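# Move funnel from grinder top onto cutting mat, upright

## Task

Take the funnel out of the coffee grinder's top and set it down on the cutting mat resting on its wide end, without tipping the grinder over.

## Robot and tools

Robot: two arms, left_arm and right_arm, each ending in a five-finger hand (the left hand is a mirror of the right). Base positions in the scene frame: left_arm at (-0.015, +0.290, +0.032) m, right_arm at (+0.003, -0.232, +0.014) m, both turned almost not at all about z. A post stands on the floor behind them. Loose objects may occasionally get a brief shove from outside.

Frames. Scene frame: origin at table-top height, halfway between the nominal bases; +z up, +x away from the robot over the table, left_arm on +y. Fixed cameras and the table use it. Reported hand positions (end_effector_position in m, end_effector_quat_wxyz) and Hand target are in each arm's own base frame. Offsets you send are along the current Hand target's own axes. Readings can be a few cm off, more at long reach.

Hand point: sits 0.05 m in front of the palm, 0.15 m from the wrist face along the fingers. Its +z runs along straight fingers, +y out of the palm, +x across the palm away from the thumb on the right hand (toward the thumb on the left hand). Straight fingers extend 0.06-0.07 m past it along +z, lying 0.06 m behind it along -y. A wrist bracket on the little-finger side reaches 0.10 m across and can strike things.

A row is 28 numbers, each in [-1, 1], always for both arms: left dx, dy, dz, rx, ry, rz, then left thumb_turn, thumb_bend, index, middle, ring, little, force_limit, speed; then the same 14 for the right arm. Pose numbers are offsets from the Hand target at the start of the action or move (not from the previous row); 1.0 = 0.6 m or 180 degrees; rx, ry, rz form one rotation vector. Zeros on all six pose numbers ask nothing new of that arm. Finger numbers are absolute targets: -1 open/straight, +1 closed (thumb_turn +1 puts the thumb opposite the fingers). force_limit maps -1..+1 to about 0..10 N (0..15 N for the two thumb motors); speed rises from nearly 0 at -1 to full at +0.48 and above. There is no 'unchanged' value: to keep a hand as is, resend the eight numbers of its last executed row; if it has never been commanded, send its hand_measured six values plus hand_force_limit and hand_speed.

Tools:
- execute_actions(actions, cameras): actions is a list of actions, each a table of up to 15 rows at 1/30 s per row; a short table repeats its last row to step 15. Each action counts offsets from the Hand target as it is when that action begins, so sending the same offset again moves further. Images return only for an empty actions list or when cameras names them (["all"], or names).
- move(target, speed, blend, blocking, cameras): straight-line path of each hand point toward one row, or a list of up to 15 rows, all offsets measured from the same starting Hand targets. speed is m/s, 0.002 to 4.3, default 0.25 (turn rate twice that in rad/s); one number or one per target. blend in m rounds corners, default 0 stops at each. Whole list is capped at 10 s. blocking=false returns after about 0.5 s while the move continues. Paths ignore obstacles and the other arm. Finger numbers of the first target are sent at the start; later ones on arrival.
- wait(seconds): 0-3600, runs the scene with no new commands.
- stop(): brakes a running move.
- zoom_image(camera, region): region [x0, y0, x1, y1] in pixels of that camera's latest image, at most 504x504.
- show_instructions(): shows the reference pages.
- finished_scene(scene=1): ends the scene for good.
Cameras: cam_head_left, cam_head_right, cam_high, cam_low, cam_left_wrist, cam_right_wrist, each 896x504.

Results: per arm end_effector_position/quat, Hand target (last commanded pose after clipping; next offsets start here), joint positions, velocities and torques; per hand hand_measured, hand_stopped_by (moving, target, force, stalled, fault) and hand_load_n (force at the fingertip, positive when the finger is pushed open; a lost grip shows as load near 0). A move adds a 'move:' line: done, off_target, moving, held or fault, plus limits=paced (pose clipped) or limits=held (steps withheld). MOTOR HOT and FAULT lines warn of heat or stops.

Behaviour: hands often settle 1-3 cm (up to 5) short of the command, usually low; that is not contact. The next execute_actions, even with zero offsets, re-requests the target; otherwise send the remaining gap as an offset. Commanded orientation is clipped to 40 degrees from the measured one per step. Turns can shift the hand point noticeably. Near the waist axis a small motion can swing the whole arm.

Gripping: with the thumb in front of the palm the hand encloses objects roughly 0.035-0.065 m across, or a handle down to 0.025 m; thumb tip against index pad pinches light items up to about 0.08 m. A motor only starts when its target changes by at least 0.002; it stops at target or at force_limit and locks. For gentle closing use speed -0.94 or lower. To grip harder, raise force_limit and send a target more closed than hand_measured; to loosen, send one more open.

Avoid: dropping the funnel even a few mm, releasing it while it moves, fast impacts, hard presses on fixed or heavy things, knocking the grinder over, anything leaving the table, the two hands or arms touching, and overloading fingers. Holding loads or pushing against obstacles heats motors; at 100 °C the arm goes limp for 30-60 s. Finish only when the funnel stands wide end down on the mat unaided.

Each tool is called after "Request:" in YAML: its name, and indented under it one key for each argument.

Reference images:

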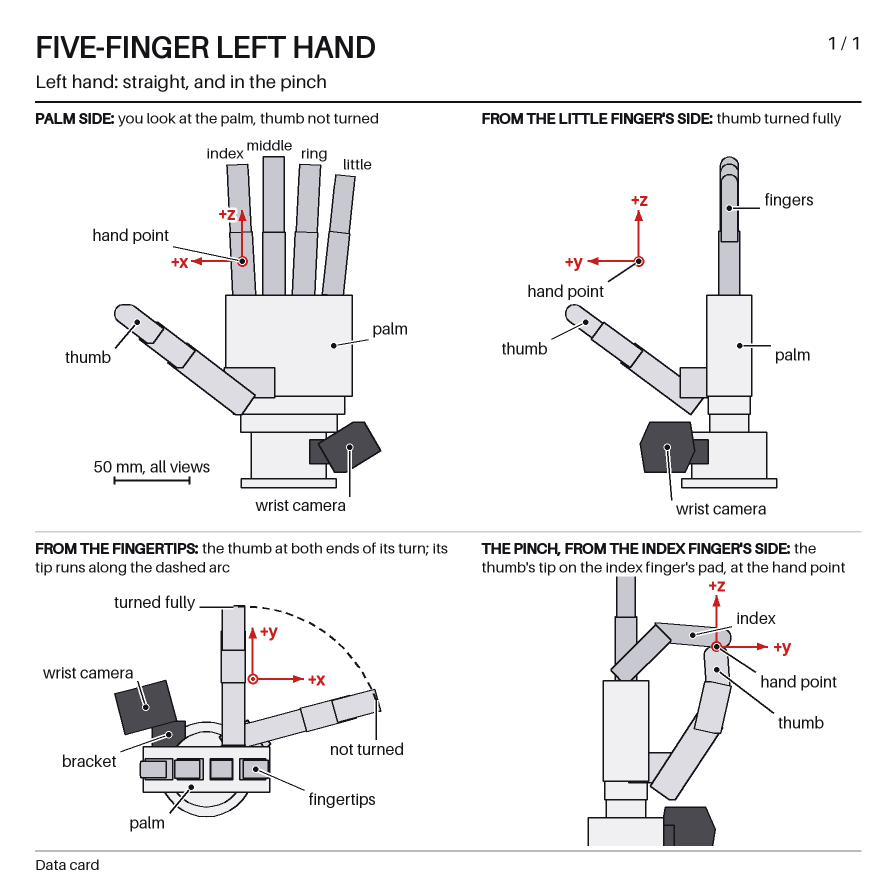

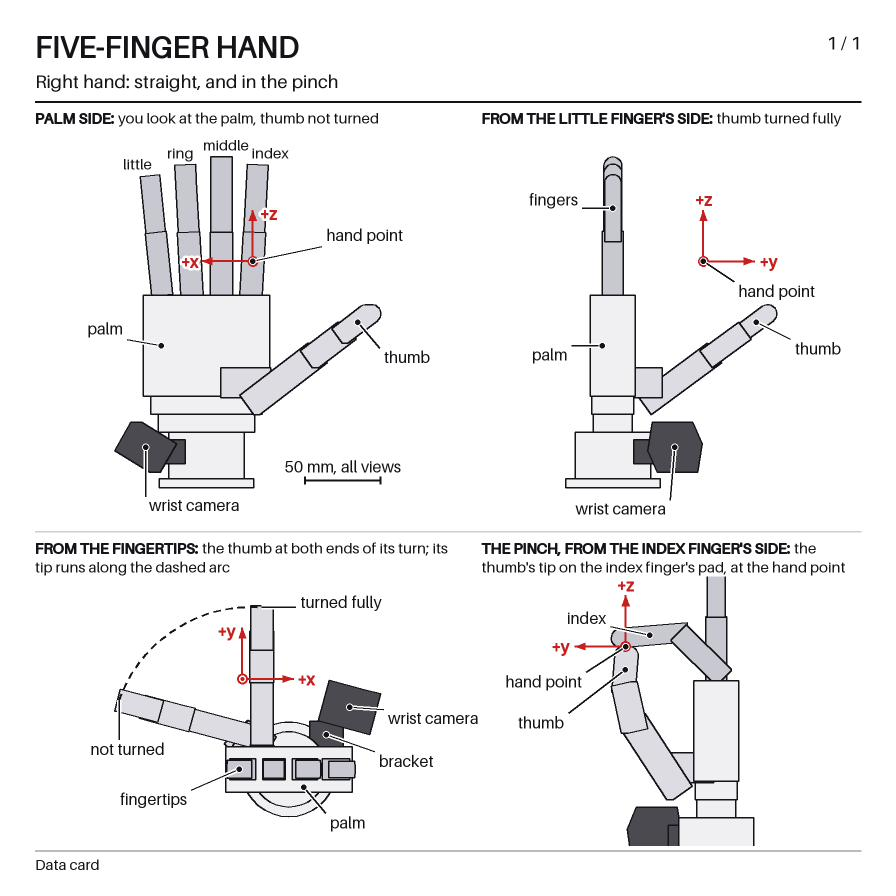

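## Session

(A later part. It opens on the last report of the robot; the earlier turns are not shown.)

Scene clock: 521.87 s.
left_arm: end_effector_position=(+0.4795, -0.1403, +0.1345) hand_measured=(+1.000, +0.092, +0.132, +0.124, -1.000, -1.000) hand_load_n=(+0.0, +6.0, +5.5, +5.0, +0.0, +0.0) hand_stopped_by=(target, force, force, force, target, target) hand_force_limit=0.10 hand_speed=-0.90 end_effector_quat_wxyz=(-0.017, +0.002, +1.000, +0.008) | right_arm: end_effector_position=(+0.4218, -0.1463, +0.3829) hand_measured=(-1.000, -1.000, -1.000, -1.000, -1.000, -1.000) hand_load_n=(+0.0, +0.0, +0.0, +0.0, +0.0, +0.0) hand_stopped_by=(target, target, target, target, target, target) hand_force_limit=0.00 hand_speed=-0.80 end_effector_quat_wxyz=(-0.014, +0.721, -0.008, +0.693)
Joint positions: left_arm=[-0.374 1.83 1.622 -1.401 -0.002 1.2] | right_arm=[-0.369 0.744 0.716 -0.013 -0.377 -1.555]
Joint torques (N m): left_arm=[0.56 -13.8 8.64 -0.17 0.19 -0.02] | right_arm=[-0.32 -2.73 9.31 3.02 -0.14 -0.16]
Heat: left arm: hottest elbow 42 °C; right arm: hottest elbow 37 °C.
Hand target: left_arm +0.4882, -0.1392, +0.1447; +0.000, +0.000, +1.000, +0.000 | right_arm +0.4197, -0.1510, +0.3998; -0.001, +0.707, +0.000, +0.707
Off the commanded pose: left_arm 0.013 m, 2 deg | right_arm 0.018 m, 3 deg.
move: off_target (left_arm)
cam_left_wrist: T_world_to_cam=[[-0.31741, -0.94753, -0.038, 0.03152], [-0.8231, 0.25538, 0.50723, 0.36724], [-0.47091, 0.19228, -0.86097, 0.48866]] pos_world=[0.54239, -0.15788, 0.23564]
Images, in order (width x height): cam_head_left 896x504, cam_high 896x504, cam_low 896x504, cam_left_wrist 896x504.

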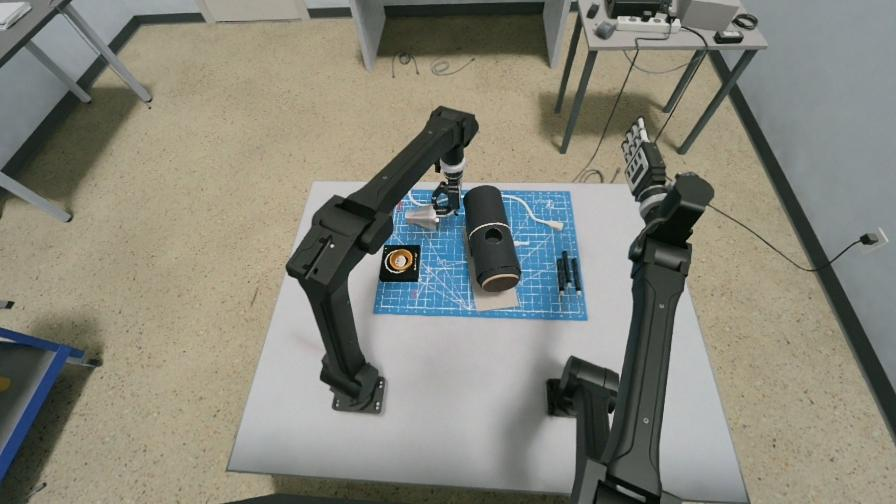

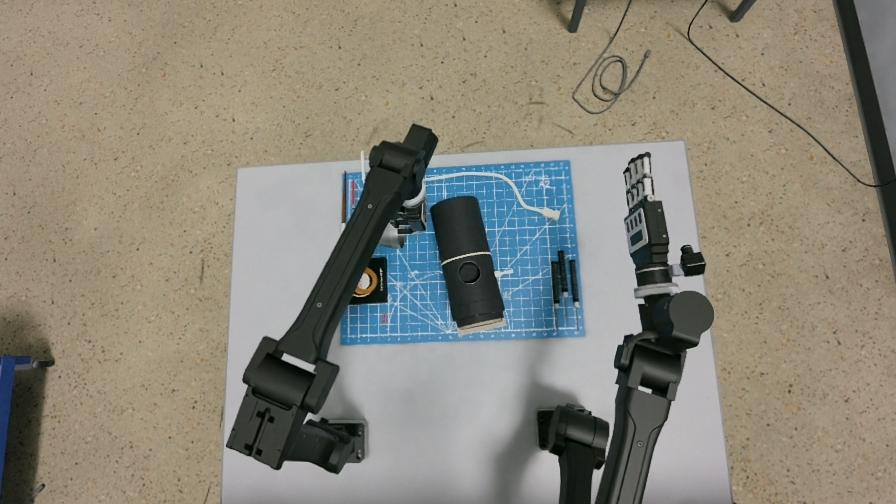

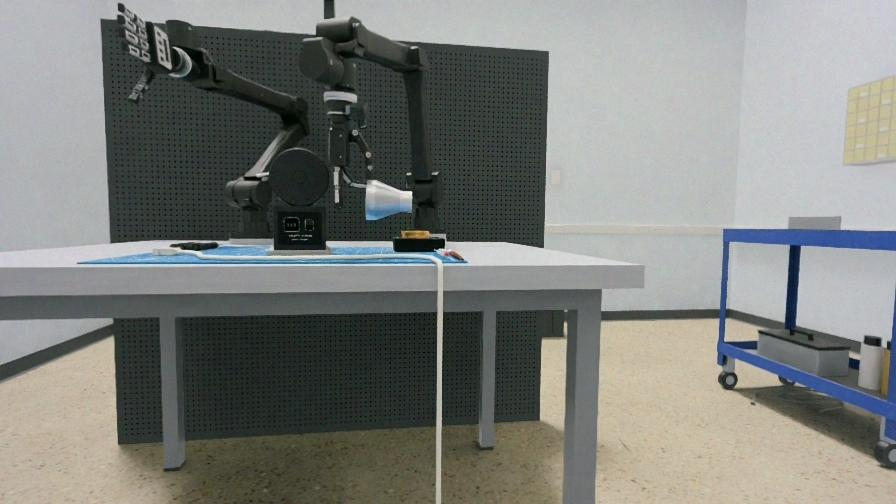

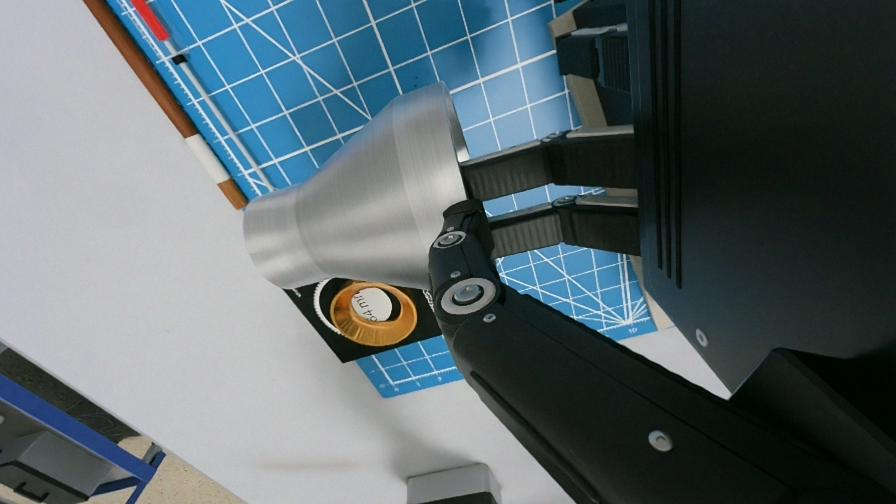

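Request:
move:
  target:
    - [-0.0333,0.03,0,0,0,0,1,0.1,0.7,0.7,-1,-1,0.1,-0.9, 0,0,0,0,0,0,-1,-1,-1,-1,-1,-1,0,-0.8]
    - [-0.0333,0.03,0.075,0,0,0,1,0.1,0.7,0.7,-1,-1,0.1,-0.9, 0,0,0,0,0,0,-1,-1,-1,-1,-1,-1,0,-0.8]
  speed: 0.08
  blend: 0.01
  cameras: ["cam_high","cam_low","cam_head_left","cam_left_wrist"]

Request:
zoom_image:
  camera: "cam_low"
  region: [300, 160, 460, 280]

Request:
zoom_image:
  camera: "cam_head_left"
  region: [380, 160, 520, 280]

Scene clock: 539.97 s.
left_arm: end_effector_position=(+0.4995, -0.1219, +0.0927) hand_measured=(+1.000, +0.092, +0.132, +0.124, -1.000, -1.000) hand_load_n=(+0.0, +6.0, +6.0, +5.0, -0.5, +0.0) hand_stopped_by=(target, force, force, force, target, target) hand_force_limit=0.10 hand_speed=-0.90 end_effector_quat_wxyz=(-0.014, -0.003, +1.000, +0.006) | right_arm: end_effector_position=(+0.4218, -0.1463, +0.3829) hand_measured=(-1.000, -1.000, -1.000, -1.000, -1.000, -1.000) hand_load_n=(+0.0, +0.0, +0.0, +0.0, +0.0, +0.0) hand_stopped_by=(target, target, target, target, target, target) hand_force_limit=0.00 hand_speed=-0.80 end_effector_quat_wxyz=(-0.014, +0.721, -0.008, +0.693)
Joint positions: left_arm=[-0.33 1.885 1.592 -1.307 -0.002 1.234] | right_arm=[-0.369 0.744 0.716 -0.013 -0.377 -1.555]
Joint torques (N m): left_arm=[0.5 -13.51 8.25 -0.17 0.18 0.06] | right_arm=[-0.5 -2.55 9.36 3.03 -0.13 -0.16]
Motor temperatures (°C): left_arm=[24 31 40 23 24 26] | right_arm=[30 24 37 28 25 27]
Heat: left arm: hottest elbow 40 °C; right arm: hottest elbow 37 °C.
Hand target: left_arm +0.5082, -0.1212, +0.0997; +0.000, +0.000, +1.000, +0.000 | right_arm +0.4197, -0.1510, +0.3998; -0.001, +0.707, +0.000, +0.707
Off the commanded pose: left_arm 0.011 m, 2 deg | right_arm 0.018 m, 3 deg.
move: off_target (left_arm)
cam_left_wrist: T_world_to_cam=[[-0.30753, -0.95083, -0.03657, 0.04828], [-0.82898, 0.24886, 0.50086, 0.40289], [-0.46713, 0.18435, -0.86476, 0.45608]] pos_world=[0.56188, -0.13843, 0.19437]
Images, in order (width x height): cam_head_left 896x504, cam_high 896x504, cam_low 896x504, cam_left_wrist 896x504.

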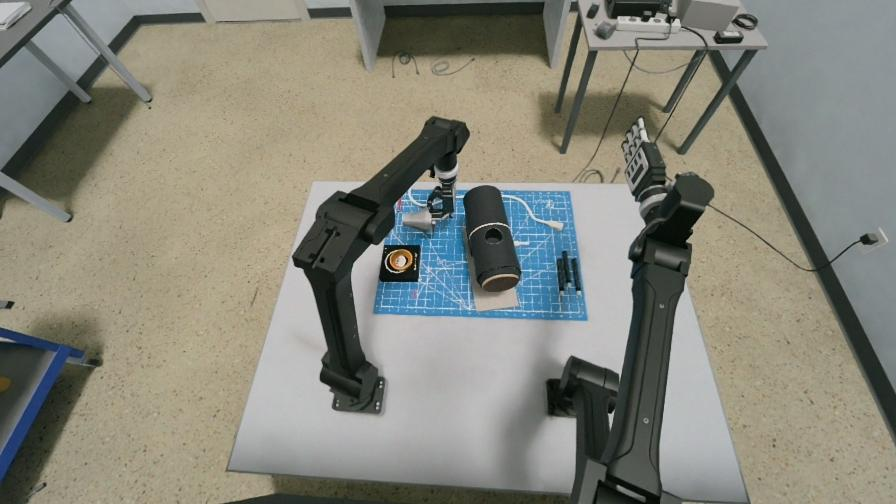

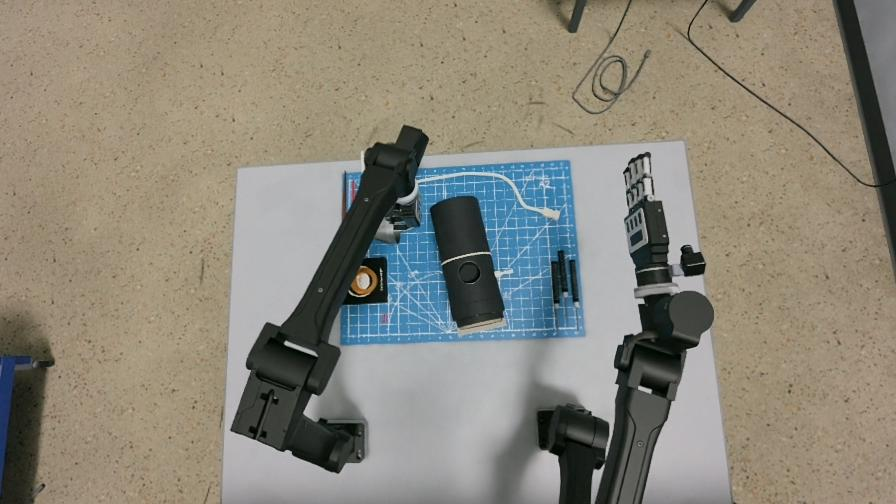

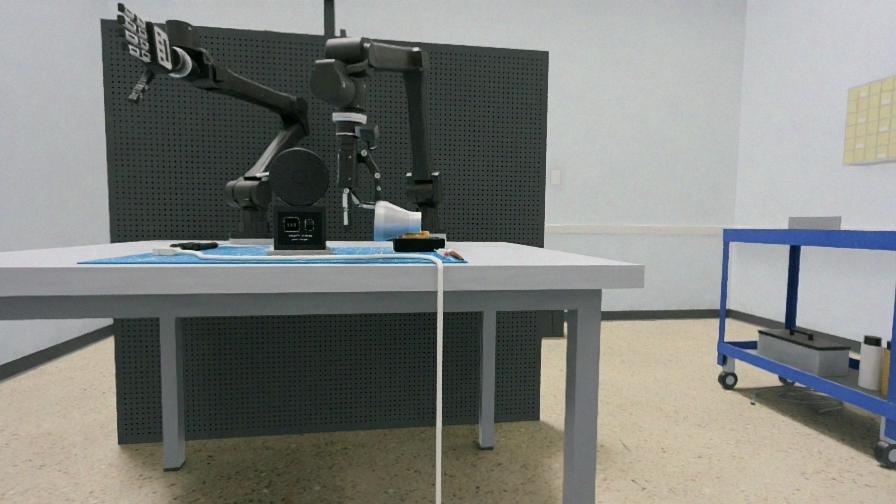

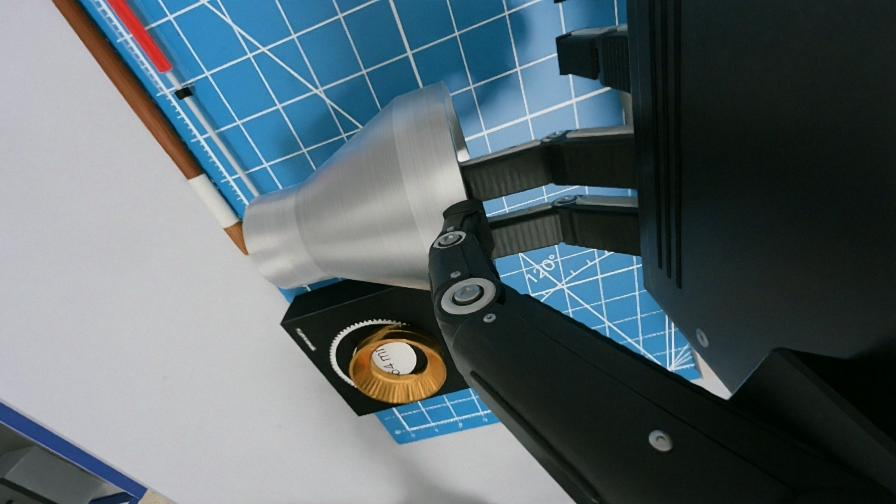

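Scaled by 3.150.

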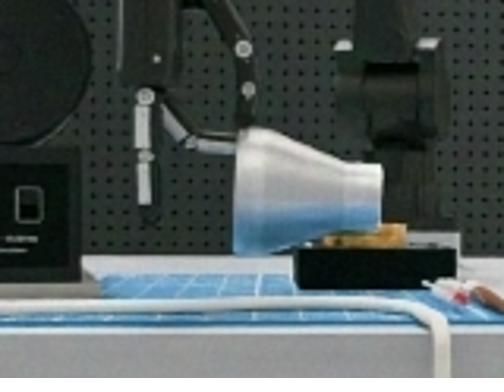

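Scaled by 3.600.

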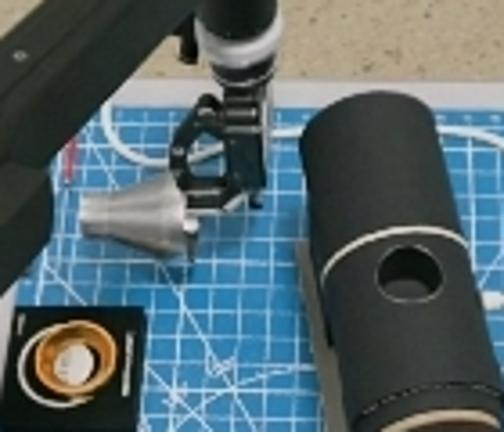

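Request:
move:
  target: [0,0,0,0.0833,0,0,1,0.1,0.7,0.7,-1,-1,0.1,-0.9, 0,0,0,0,0,0,-1,-1,-1,-1,-1,-1,0,-0.8]
  speed: 0.1
  cameras: ["cam_low","cam_left_wrist"]

Request:
zoom_image:
  camera: "cam_low"
  region: [300, 160, 460, 280]

Scene clock: 552.73 s.
left_arm: end_effector_position=(+0.4979, -0.1220, +0.0777) hand_measured=(+1.000, +0.092, +0.132, +0.124, -1.000, -1.000) hand_load_n=(+0.0, +5.5, +6.0, +5.0, +0.0, +0.0) hand_stopped_by=(target, force, force, force, target, target) hand_force_limit=0.10 hand_speed=-0.90 end_effector_quat_wxyz=(-0.030, -0.007, +0.992, -0.121) | right_arm: end_effector_position=(+0.4218, -0.1463, +0.3829) hand_measured=(-1.000, -1.000, -1.000, -1.000, -1.000, -1.000) hand_load_n=(+0.0, +0.0, +0.0, +0.0, +0.0, +0.0) hand_stopped_by=(target, target, target, target, target, target) hand_force_limit=0.00 hand_speed=-0.80 end_effector_quat_wxyz=(-0.014, +0.721, -0.008, +0.693)
Joint positions: left_arm=[-0.241 1.86 1.536 -1.245 0.25 1.316] | right_arm=[-0.369 0.744 0.716 -0.013 -0.377 -1.555]
Joint torques (N m): left_arm=[1.14 -15.38 8.12 -0.05 0.46 0.06] | right_arm=[-0.5 -2.67 9.37 3 -0.13 -0.15]
Heat: left arm: hottest elbow 37 °C; right arm: hottest elbow 37 °C.
Hand target: left_arm +0.5081, -0.1211, +0.0997; +0.000, +0.000, +0.991, -0.130 | right_arm +0.4197, -0.1510, +0.3998; -0.001, +0.707, +0.000, +0.707
Off the commanded pose: left_arm 0.024 m, 4 deg | right_arm 0.018 m, 3 deg.
move: off_target (left_arm)
cam_left_wrist: T_world_to_cam=[[-0.29487, -0.9314, 0.21343, 0.0238], [-0.81743, 0.36155, 0.44844, 0.42121], [-0.49484, -0.04223, -0.86796, 0.42879]] pos_world=[0.56351, -0.11202, 0.1782]

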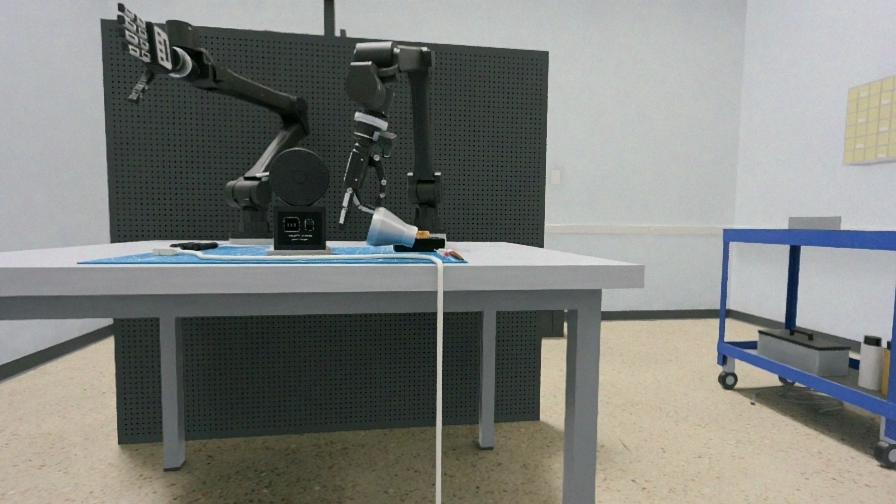

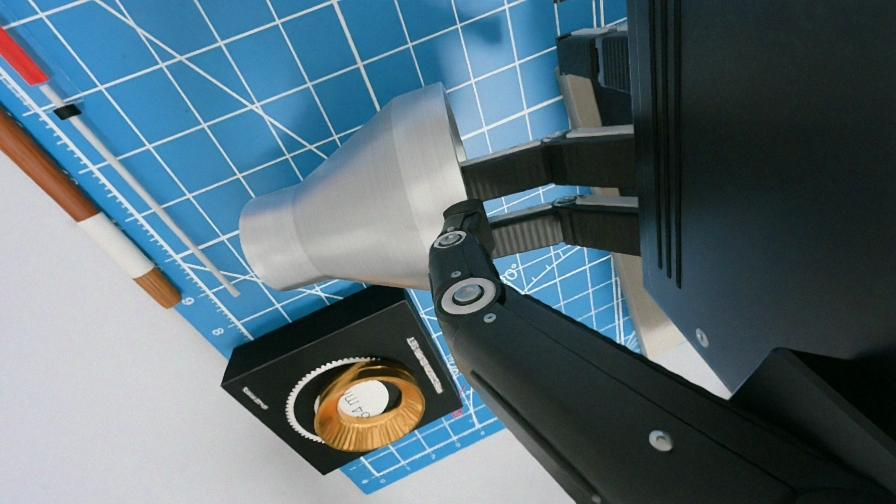

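Scaled by 3.150.

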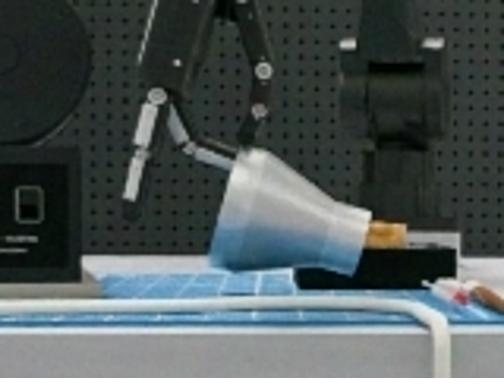

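Request:
move:
  target: [0,0,0.0167,0,0,0,1,0.1,0.7,0.7,-1,-1,0.1,-0.9, 0,0,0,0,0,0,-1,-1,-1,-1,-1,-1,0,-0.8]
  speed: 0.05
  cameras: ["cam_low","cam_left_wrist"]

Request:
zoom_image:
  camera: "cam_low"
  region: [300, 160, 460, 280]

Scene clock: 560.90 s.
left_arm: end_effector_position=(+0.4989, -0.1222, +0.0723) hand_measured=(+1.000, +0.092, +0.132, +0.124, -1.000, -1.000) hand_load_n=(+0.0, +6.0, +5.5, +5.0, +0.0, +0.0) hand_stopped_by=(target, force, force, force, target, target) hand_force_limit=0.10 hand_speed=-0.90 end_effector_quat_wxyz=(-0.025, -0.006, +0.992, -0.122) | right_arm: end_effector_position=(+0.4218, -0.1463, +0.3829) hand_measured=(-1.000, -1.000, -1.000, -1.000, -1.000, -1.000) hand_load_n=(+0.0, +0.0, +0.0, +0.0, +0.0, +0.0) hand_stopped_by=(target, target, target, target, target, target) hand_force_limit=0.00 hand_speed=-0.80 end_effector_quat_wxyz=(-0.014, +0.721, -0.008, +0.693)
Joint positions: left_arm=[-0.241 1.86 1.523 -1.221 0.25 1.316] | right_arm=[-0.369 0.744 0.716 -0.013 -0.377 -1.555]
Joint torques (N m): left_arm=[0.56 -14.86 8.1 -0.02 0.46 0] | right_arm=[-0.38 -2.67 9.35 3 -0.13 -0.16]
Heat: left arm: hottest elbow 37 °C; right arm: hottest elbow 37 °C.
Hand target: left_arm +0.5082, -0.1237, +0.0900; +0.000, +0.000, +0.991, -0.130 | right_arm +0.4197, -0.1510, +0.3998; -0.001, +0.707, +0.000, +0.707
Off the commanded pose: left_arm 0.020 m, 3 deg | right_arm 0.018 m, 3 deg.
move: off_target (left_arm)
cam_left_wrist: T_world_to_cam=[[-0.29696, -0.93088, 0.21278, 0.02618], [-0.82166, 0.36264, 0.43974, 0.42737], [-0.48651, -0.04424, -0.87255, 0.42043]] pos_world=[0.56347, -0.11201, 0.17334]

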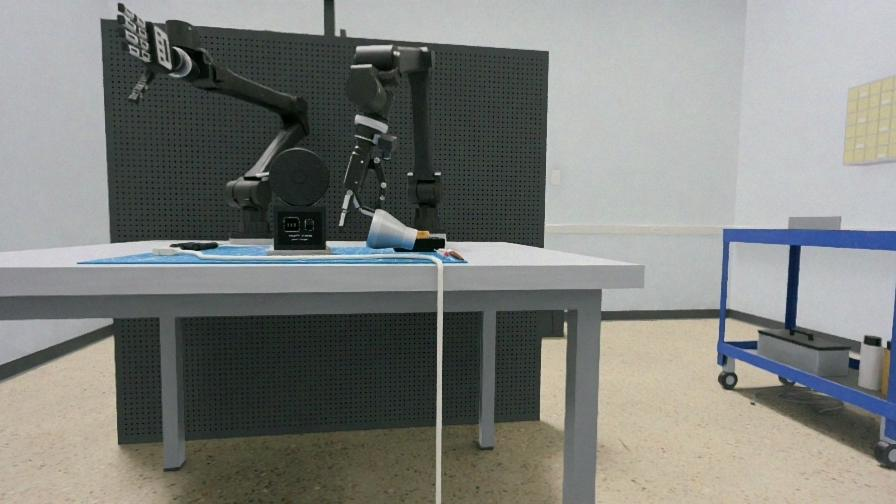

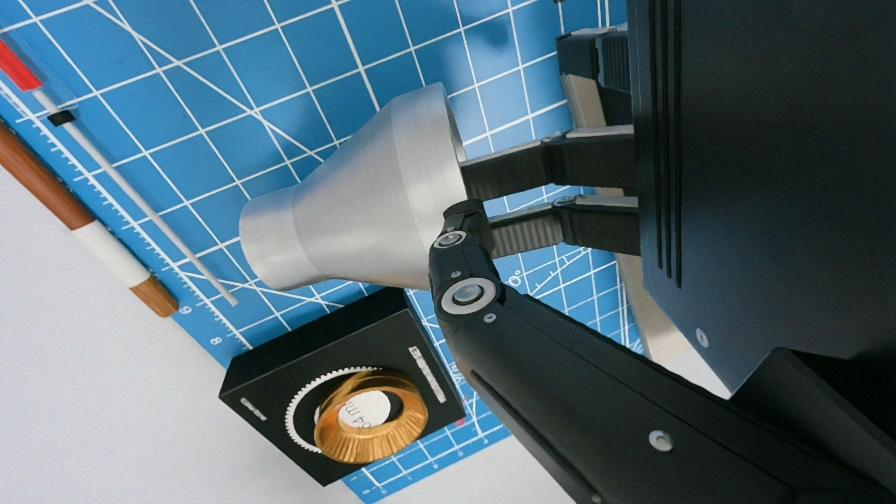

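Scaled by 3.150.

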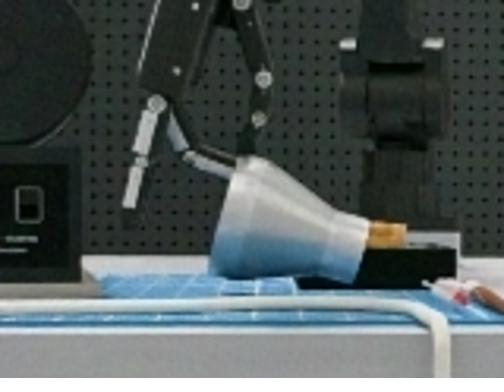

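Request:
move:
  target: [0,0,0.0117,0,0,0,1,0.1,0.7,0.7,-1,-1,0.1,-0.9, 0,0,0,0,0,0,-1,-1,-1,-1,-1,-1,0,-0.8]
  speed: 0.05
  cameras: ["cam_low","cam_left_wrist"]

Request:
zoom_image:
  camera: "cam_low"
  region: [300, 160, 460, 280]

Scene clock: 564.53 s.
left_arm: end_effector_position=(+0.4996, -0.1225, +0.0687) hand_measured=(+1.000, +0.092, +0.132, +0.124, -1.000, -1.000) hand_load_n=(+0.0, +6.0, +6.0, +5.0, +0.0, +0.0) hand_stopped_by=(target, force, force, force, target, target) hand_force_limit=0.10 hand_speed=-0.90 end_effector_quat_wxyz=(-0.022, -0.006, +0.992, -0.123) | right_arm: end_effector_position=(+0.4218, -0.1463, +0.3829) hand_measured=(-1.000, -1.000, -1.000, -1.000, -1.000, -1.000) hand_load_n=(+0.0, +0.0, -0.5, +0.0, +0.0, +0.0) hand_stopped_by=(target, target, target, target, target, target) hand_force_limit=0.00 hand_speed=-0.80 end_effector_quat_wxyz=(-0.014, +0.721, -0.008, +0.693)
Joint positions: left_arm=[-0.241 1.86 1.513 -1.205 0.25 1.316] | right_arm=[-0.369 0.744 0.716 -0.013 -0.377 -1.555]
Joint torques (N m): left_arm=[0.44 -14.39 8.09 -0.01 0.45 -0.03] | right_arm=[-0.62 -2.61 9.39 3.02 -0.14 -0.16]
Heat: left arm: hottest elbow 36 °C; right arm: hottest elbow 37 °C.
Hand target: left_arm +0.5081, -0.1256, +0.0833; +0.000, +0.000, +0.991, -0.130 | right_arm +0.4197, -0.1510, +0.3998; -0.001, +0.707, +0.000, +0.707
Off the commanded pose: left_arm 0.017 m, 3 deg | right_arm 0.018 m, 3 deg.
move: off_target (left_arm)
cam_left_wrist: T_world_to_cam=[[-0.29843, -0.93044, 0.21264, 0.02778], [-0.82468, 0.36353, 0.4333, 0.43172], [-0.48046, -0.04605, -0.8758, 0.41464]] pos_world=[0.56354, -0.112, 0.17017]

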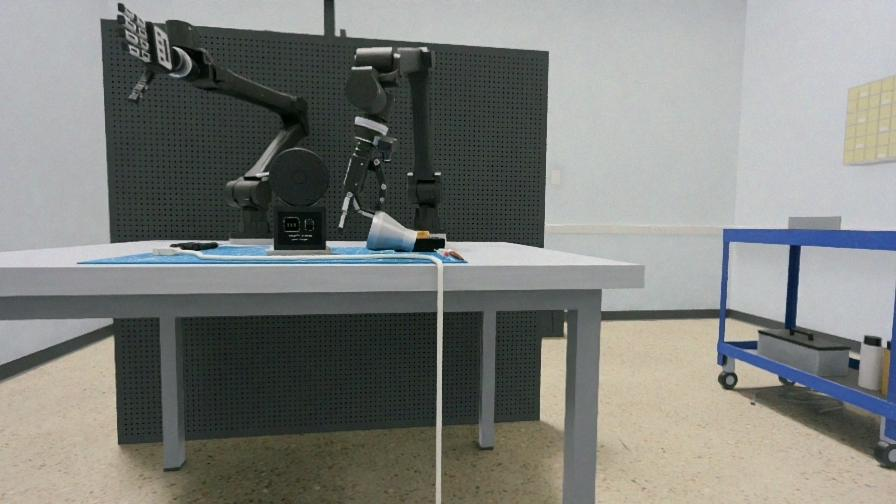

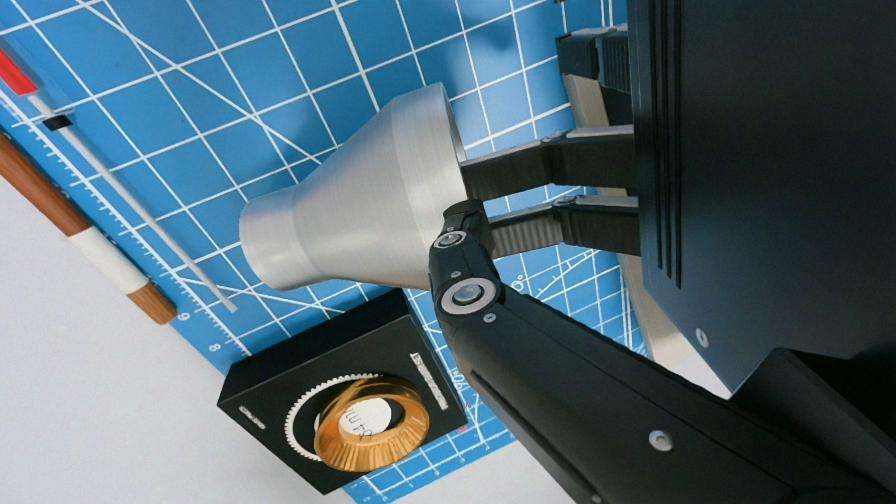

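Scaled by 3.150.

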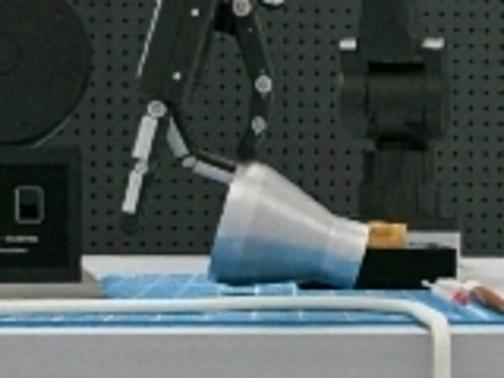

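Request:
move:
  target: [0,0,0.013,0,0,0,1,0.1,0.7,0.7,-1,-1,0.1,-0.9, 0,0,0,0,0,0,-1,-1,-1,-1,-1,-1,0,-0.8]
  speed: 0.05
  cameras: ["cam_low","cam_left_wrist"]

Request:
zoom_image:
  camera: "cam_low"
  region: [300, 160, 460, 280]

Scene clock: 567.53 s.
left_arm: end_effector_position=(+0.5002, -0.1226, +0.0645) hand_measured=(+1.000, +0.092, +0.132, +0.124, -1.000, -1.000) hand_load_n=(+0.0, +6.0, +5.5, +5.0, +0.0, +0.0) hand_stopped_by=(target, force, force, force, target, target) hand_force_limit=0.10 hand_speed=-0.90 end_effector_quat_wxyz=(-0.018, -0.005, +0.992, -0.124) | right_arm: end_effector_position=(+0.4218, -0.1463, +0.3829) hand_measured=(-1.000, -1.000, -1.000, -1.000, -1.000, -1.000) hand_load_n=(+0.0, +0.0, +0.0, +0.0, +0.0, +0.0) hand_stopped_by=(target, target, target, target, target, target) hand_force_limit=0.00 hand_speed=-0.80 end_effector_quat_wxyz=(-0.014, +0.721, -0.008, +0.693)
Joint positions: left_arm=[-0.241 1.86 1.503 -1.187 0.25 1.316] | right_arm=[-0.369 0.744 0.716 -0.013 -0.377 -1.555]
Joint torques (N m): left_arm=[0.03 -13.8 8.08 0.01 0.45 -0.07] | right_arm=[-0.56 -2.73 9.39 3.03 -0.14 -0.16]
Heat: left arm: hottest elbow 36 °C; right arm: hottest elbow 37 °C.
Hand target: left_arm +0.5081, -0.1276, +0.0757; +0.000, +0.000, +0.991, -0.130 | right_arm +0.4197, -0.1510, +0.3998; -0.001, +0.707, +0.000, +0.707
Off the commanded pose: left_arm 0.015 m, 2 deg | right_arm 0.018 m, 3 deg.
move: off_target (left_arm)
cam_left_wrist: T_world_to_cam=[[-0.29987, -0.9301, 0.21212, 0.02947], [-0.8277, 0.36422, 0.42691, 0.43605], [-0.47432, -0.04755, -0.87906, 0.40828]] pos_world=[0.56342, -0.11199, 0.1665]

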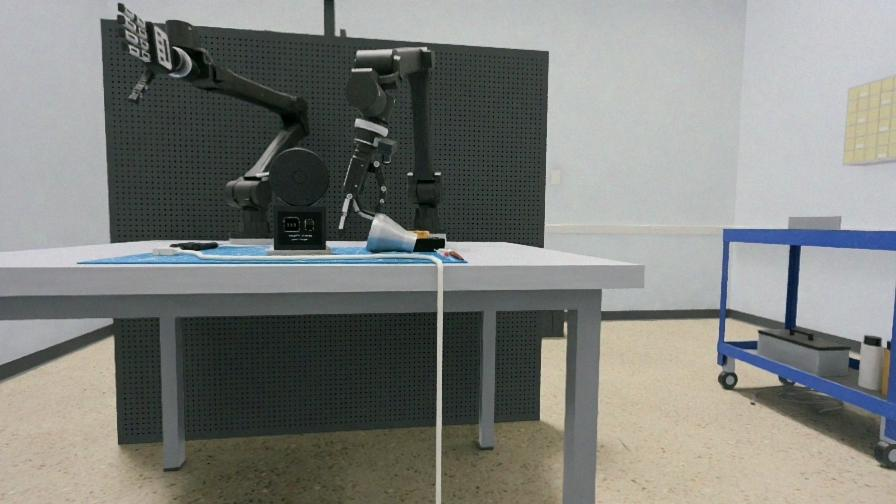

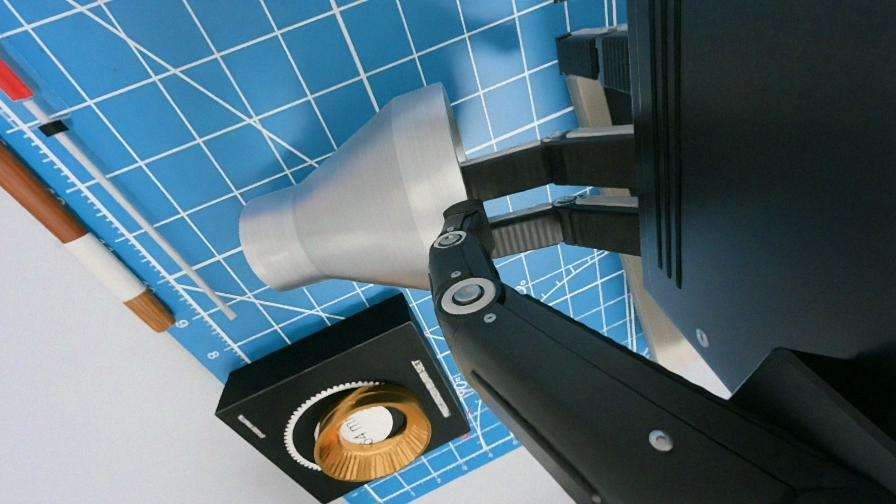

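Scaled by 3.150.

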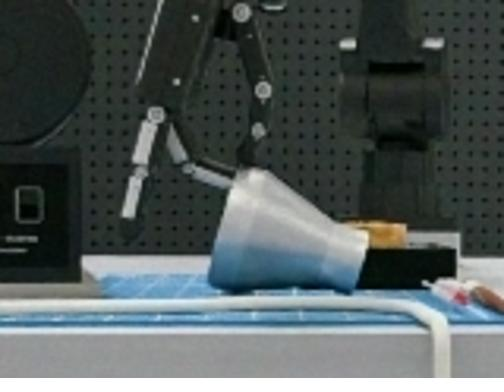

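Request:
move:
  target: [0,0,0.01,0,0,0,1,0.1,0.7,0.7,-1,-1,0.1,-0.9, 0,0,0,0,0,0,-1,-1,-1,-1,-1,-1,0,-0.8]
  speed: 0.05
  cameras: ["cam_low","cam_left_wrist"]

Request:
zoom_image:
  camera: "cam_low"
  region: [300, 160, 460, 280]

Scene clock: 570.83 s.
left_arm: end_effector_position=(+0.5011, -0.1229, +0.0621) hand_measured=(+1.000, +0.092, +0.132, +0.124, -1.000, -1.000) hand_load_n=(+0.0, +5.5, +5.0, +5.0, +0.0, +0.0) hand_stopped_by=(target, force, force, force, target, target) hand_force_limit=0.10 hand_speed=-0.90 end_effector_quat_wxyz=(-0.015, -0.005, +0.992, -0.125) | right_arm: end_effector_position=(+0.4218, -0.1463, +0.3829) hand_measured=(-1.000, -1.000, -1.000, -1.000, -1.000, -1.000) hand_load_n=(+0.0, +0.0, +0.0, +0.0, +0.0, +0.0) hand_stopped_by=(target, target, target, target, target, target) hand_force_limit=0.00 hand_speed=-0.80 end_effector_quat_wxyz=(-0.014, +0.721, -0.008, +0.693)
Joint positions: left_arm=[-0.241 1.86 1.496 -1.174 0.25 1.316] | right_arm=[-0.369 0.744 0.716 -0.013 -0.377 -1.555]
Joint torques (N m): left_arm=[-0.26 -13.33 7.95 0.06 0.45 -0.1] | right_arm=[-0.62 -2.84 9.36 3.02 -0.13 -0.15]
Heat: left arm: hottest elbow 36 °C; right arm: hottest elbow 37 °C.
Hand target: left_arm +0.5082, -0.1291, +0.0699; +0.000, +0.000, +0.991, -0.130 | right_arm +0.4197, -0.1510, +0.3998; -0.001, +0.707, +0.000, +0.707
Off the commanded pose: left_arm 0.012 m, 2 deg | right_arm 0.018 m, 3 deg.
move: off_target (left_arm)
cam_left_wrist: T_world_to_cam=[[-0.30127, -0.92975, 0.21168, 0.0308], [-0.8303, 0.36494, 0.42122, 0.43968], [-0.46888, -0.04886, -0.88191, 0.40383]] pos_world=[0.56369, -0.11209, 0.16442]

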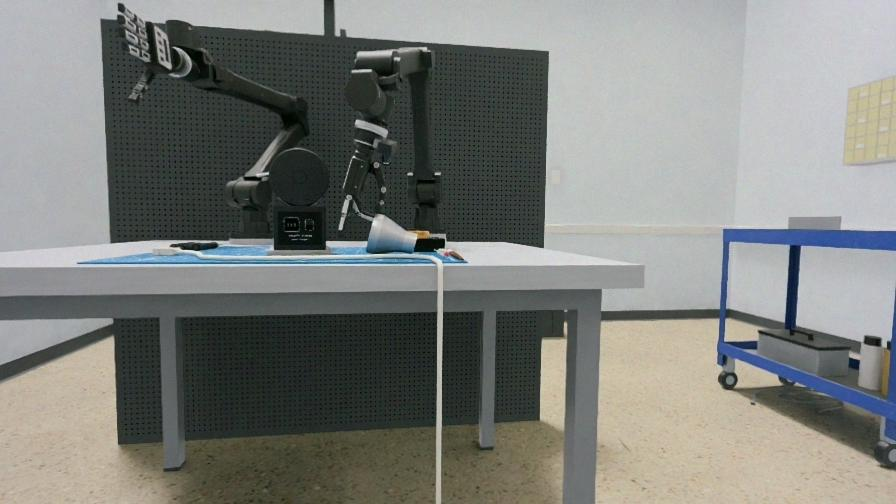

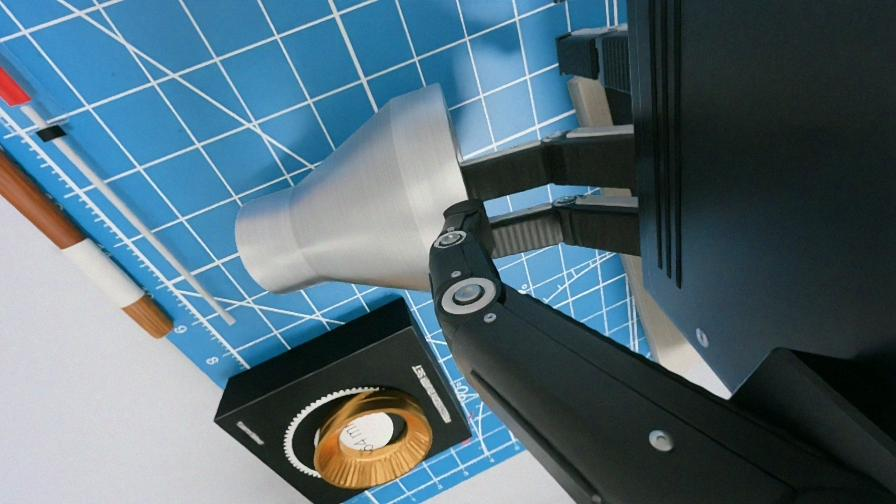

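Scaled by 3.150.

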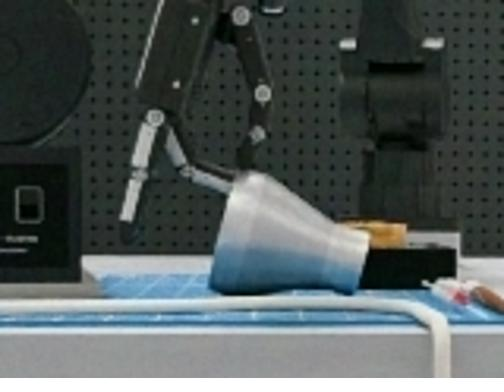

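Request:
move:
  target: [0,0,0.008,0,0,0,1,0.1,0.7,0.7,-1,-1,0.1,-0.9, 0,0,0,0,0,0,-1,-1,-1,-1,-1,-1,0,-0.8]
  speed: 0.05
  cameras: ["cam_low","cam_left_wrist"]

Request:
zoom_image:
  camera: "cam_low"
  region: [300, 160, 460, 280]

Scene clock: 574.73 s.
left_arm: end_effector_position=(+0.5025, -0.1233, +0.0619) hand_measured=(+1.000, +0.092, +0.132, +0.124, -1.000, -1.000) hand_load_n=(+0.0, +5.5, +3.5, +6.0, +0.0, +0.0) hand_stopped_by=(target, force, force, force, target, target) hand_force_limit=0.10 hand_speed=-0.90 end_effector_quat_wxyz=(-0.012, -0.004, +0.992, -0.126) | right_arm: end_effector_position=(+0.4218, -0.1463, +0.3829) hand_measured=(-1.000, -1.000, -1.000, -1.000, -1.000, -1.000) hand_load_n=(+0.0, +0.0, +0.0, +0.0, +0.0, +0.0) hand_stopped_by=(target, target, target, target, target, target) hand_force_limit=0.00 hand_speed=-0.80 end_effector_quat_wxyz=(-0.014, +0.721, -0.008, +0.693)
Joint positions: left_arm=[-0.241 1.86 1.496 -1.169 0.251 1.316] | right_arm=[-0.369 0.744 0.716 -0.013 -0.377 -1.555]
Joint torques (N m): left_arm=[-0.21 -13.04 7.65 0.27 0.43 -0.11] | right_arm=[-0.5 -2.49 9.35 3.04 -0.15 -0.16]
Heat: left arm: hottest elbow 36 °C; right arm: hottest elbow 37 °C.
Hand target: left_arm +0.5081, -0.1304, +0.0653; +0.000, +0.000, +0.991, -0.130 | right_arm +0.4197, -0.1510, +0.3998; -0.001, +0.707, +0.000, +0.707
Off the commanded pose: left_arm 0.010 m, 2 deg | right_arm 0.018 m, 3 deg.
move: done
cam_left_wrist: T_world_to_cam=[[-0.30231, -0.9294, 0.21171, 0.03148], [-0.83245, 0.36562, 0.41635, 0.44252], [-0.46436, -0.05037, -0.88421, 0.40201]] pos_world=[0.56457, -0.11228, 0.16455]

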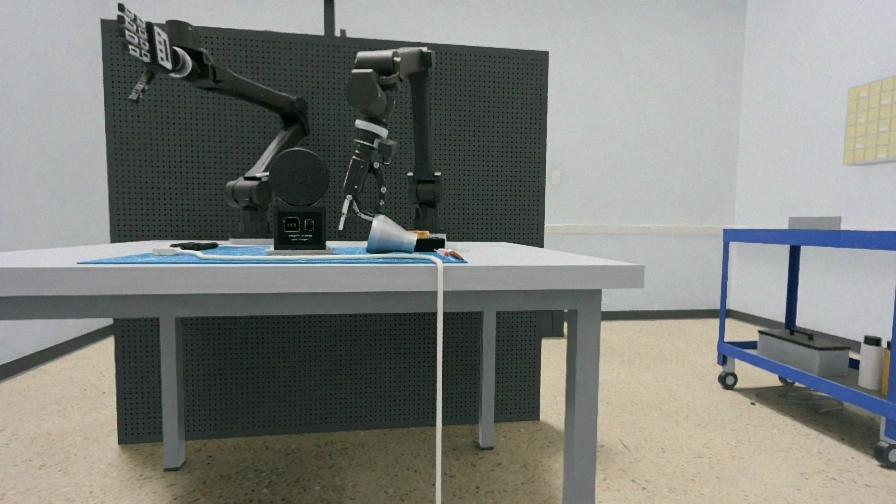

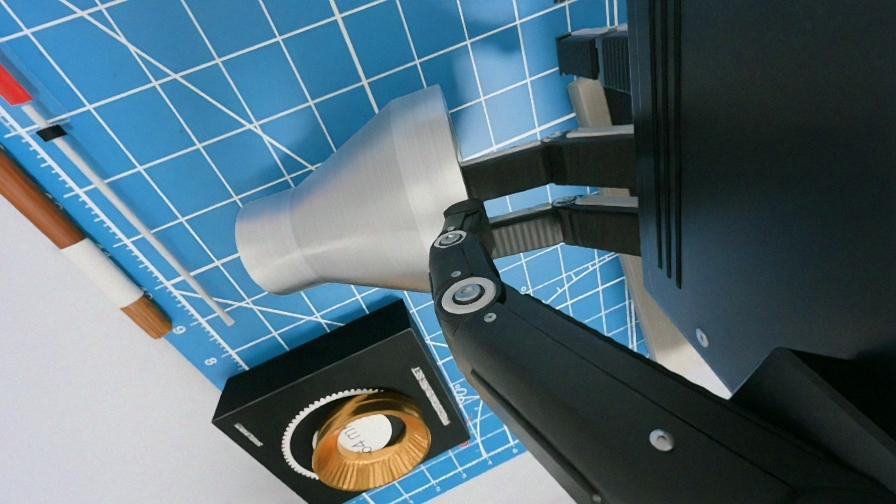

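Scaled by 3.150.

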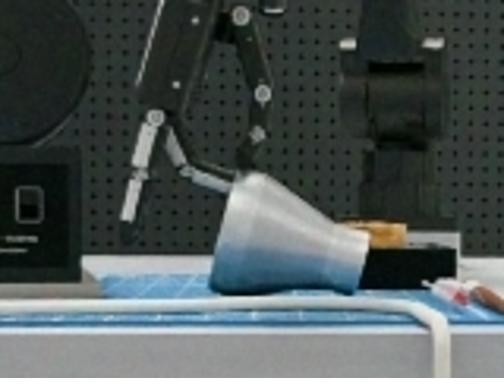

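Request:
move:
  target: [0,0,0,0,0,0,1,-0.1,-0.05,-0.05,-1,-1,0.1,-0.92, 0,0,0,0,0,0,-1,-1,-1,-1,-1,-1,0,-0.8]
  speed: 0.05
  cameras: ["cam_low","cam_left_wrist"]

Request:
zoom_image:
  camera: "cam_low"
  region: [300, 160, 460, 280]

Scene clock: 581.83 s.
left_arm: end_effector_position=(+0.5028, -0.1267, +0.0618) hand_measured=(+1.000, -0.100, -0.050, -0.050, -1.000, -1.000) hand_load_n=(+0.0, -0.5, +0.0, +0.0, +0.0, +0.0) hand_stopped_by=(target, target, target, target, target, target) hand_force_limit=0.10 hand_speed=-0.92 end_effector_quat_wxyz=(-0.011, -0.001, +0.992, -0.126) | right_arm: end_effector_position=(+0.4218, -0.1463, +0.3829) hand_measured=(-1.000, -1.000, -1.000, -1.000, -1.000, -1.000) hand_load_n=(+0.0, +0.0, +0.0, +0.0, +0.0, +0.0) hand_stopped_by=(target, target, target, target, target, target) hand_force_limit=0.00 hand_speed=-0.80 end_effector_quat_wxyz=(-0.014, +0.721, -0.008, +0.693)
Joint positions: left_arm=[-0.247 1.86 1.496 -1.165 0.251 1.316] | right_arm=[-0.369 0.744 0.716 -0.013 -0.377 -1.555]
Joint torques (N m): left_arm=[-0.67 -13.04 7.65 0.16 0.4 -0.11] | right_arm=[-0.5 -2.67 9.35 3.02 -0.13 -0.16]
Motor temperatures (°C): left_arm=[24 31 35 23 24 26] | right_arm=[29 24 37 28 25 27]
Heat: left arm: hottest elbow 35 °C; right arm: hottest elbow 37 °C.
Hand target: left_arm +0.5081, -0.1303, +0.0653; +0.000, +0.000, +0.992, -0.130 | right_arm +0.4197, -0.1510, +0.3998; -0.001, +0.707, +0.000, +0.707
Off the commanded pose: left_arm 0.007 m, 1 deg | right_arm 0.018 m, 3 deg.
move: done
cam_left_wrist: T_world_to_cam=[[-0.30883, -0.92724, 0.21178, 0.03189], [-0.83166, 0.3713, 0.41289, 0.44452], [-0.46148, -0.04862, -0.88582, 0.4007]] pos_world=[0.56446, -0.116, 0.16466]

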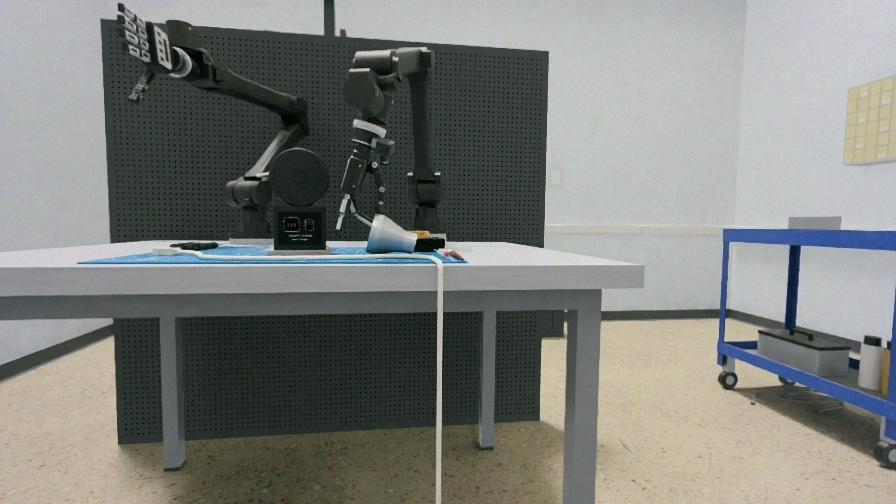

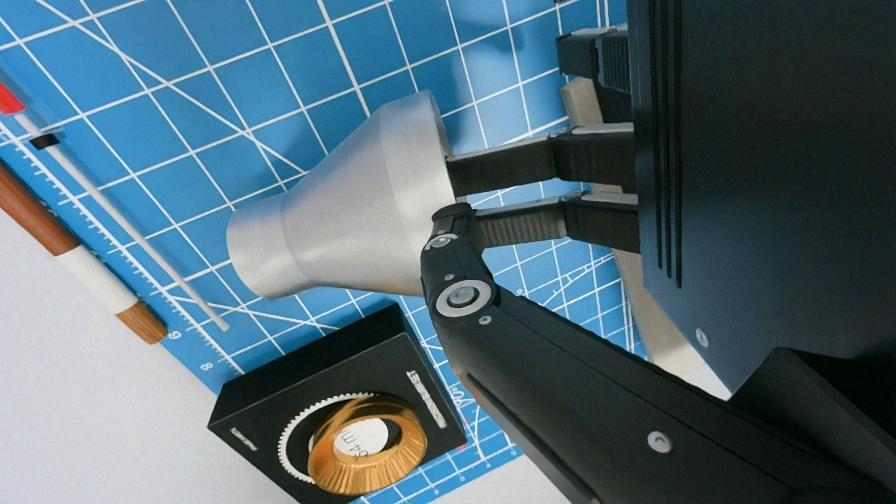

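Scaled by 3.150.

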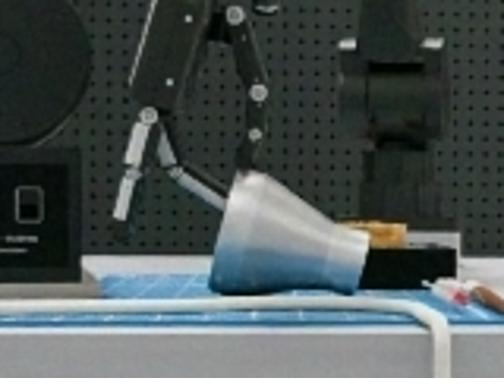

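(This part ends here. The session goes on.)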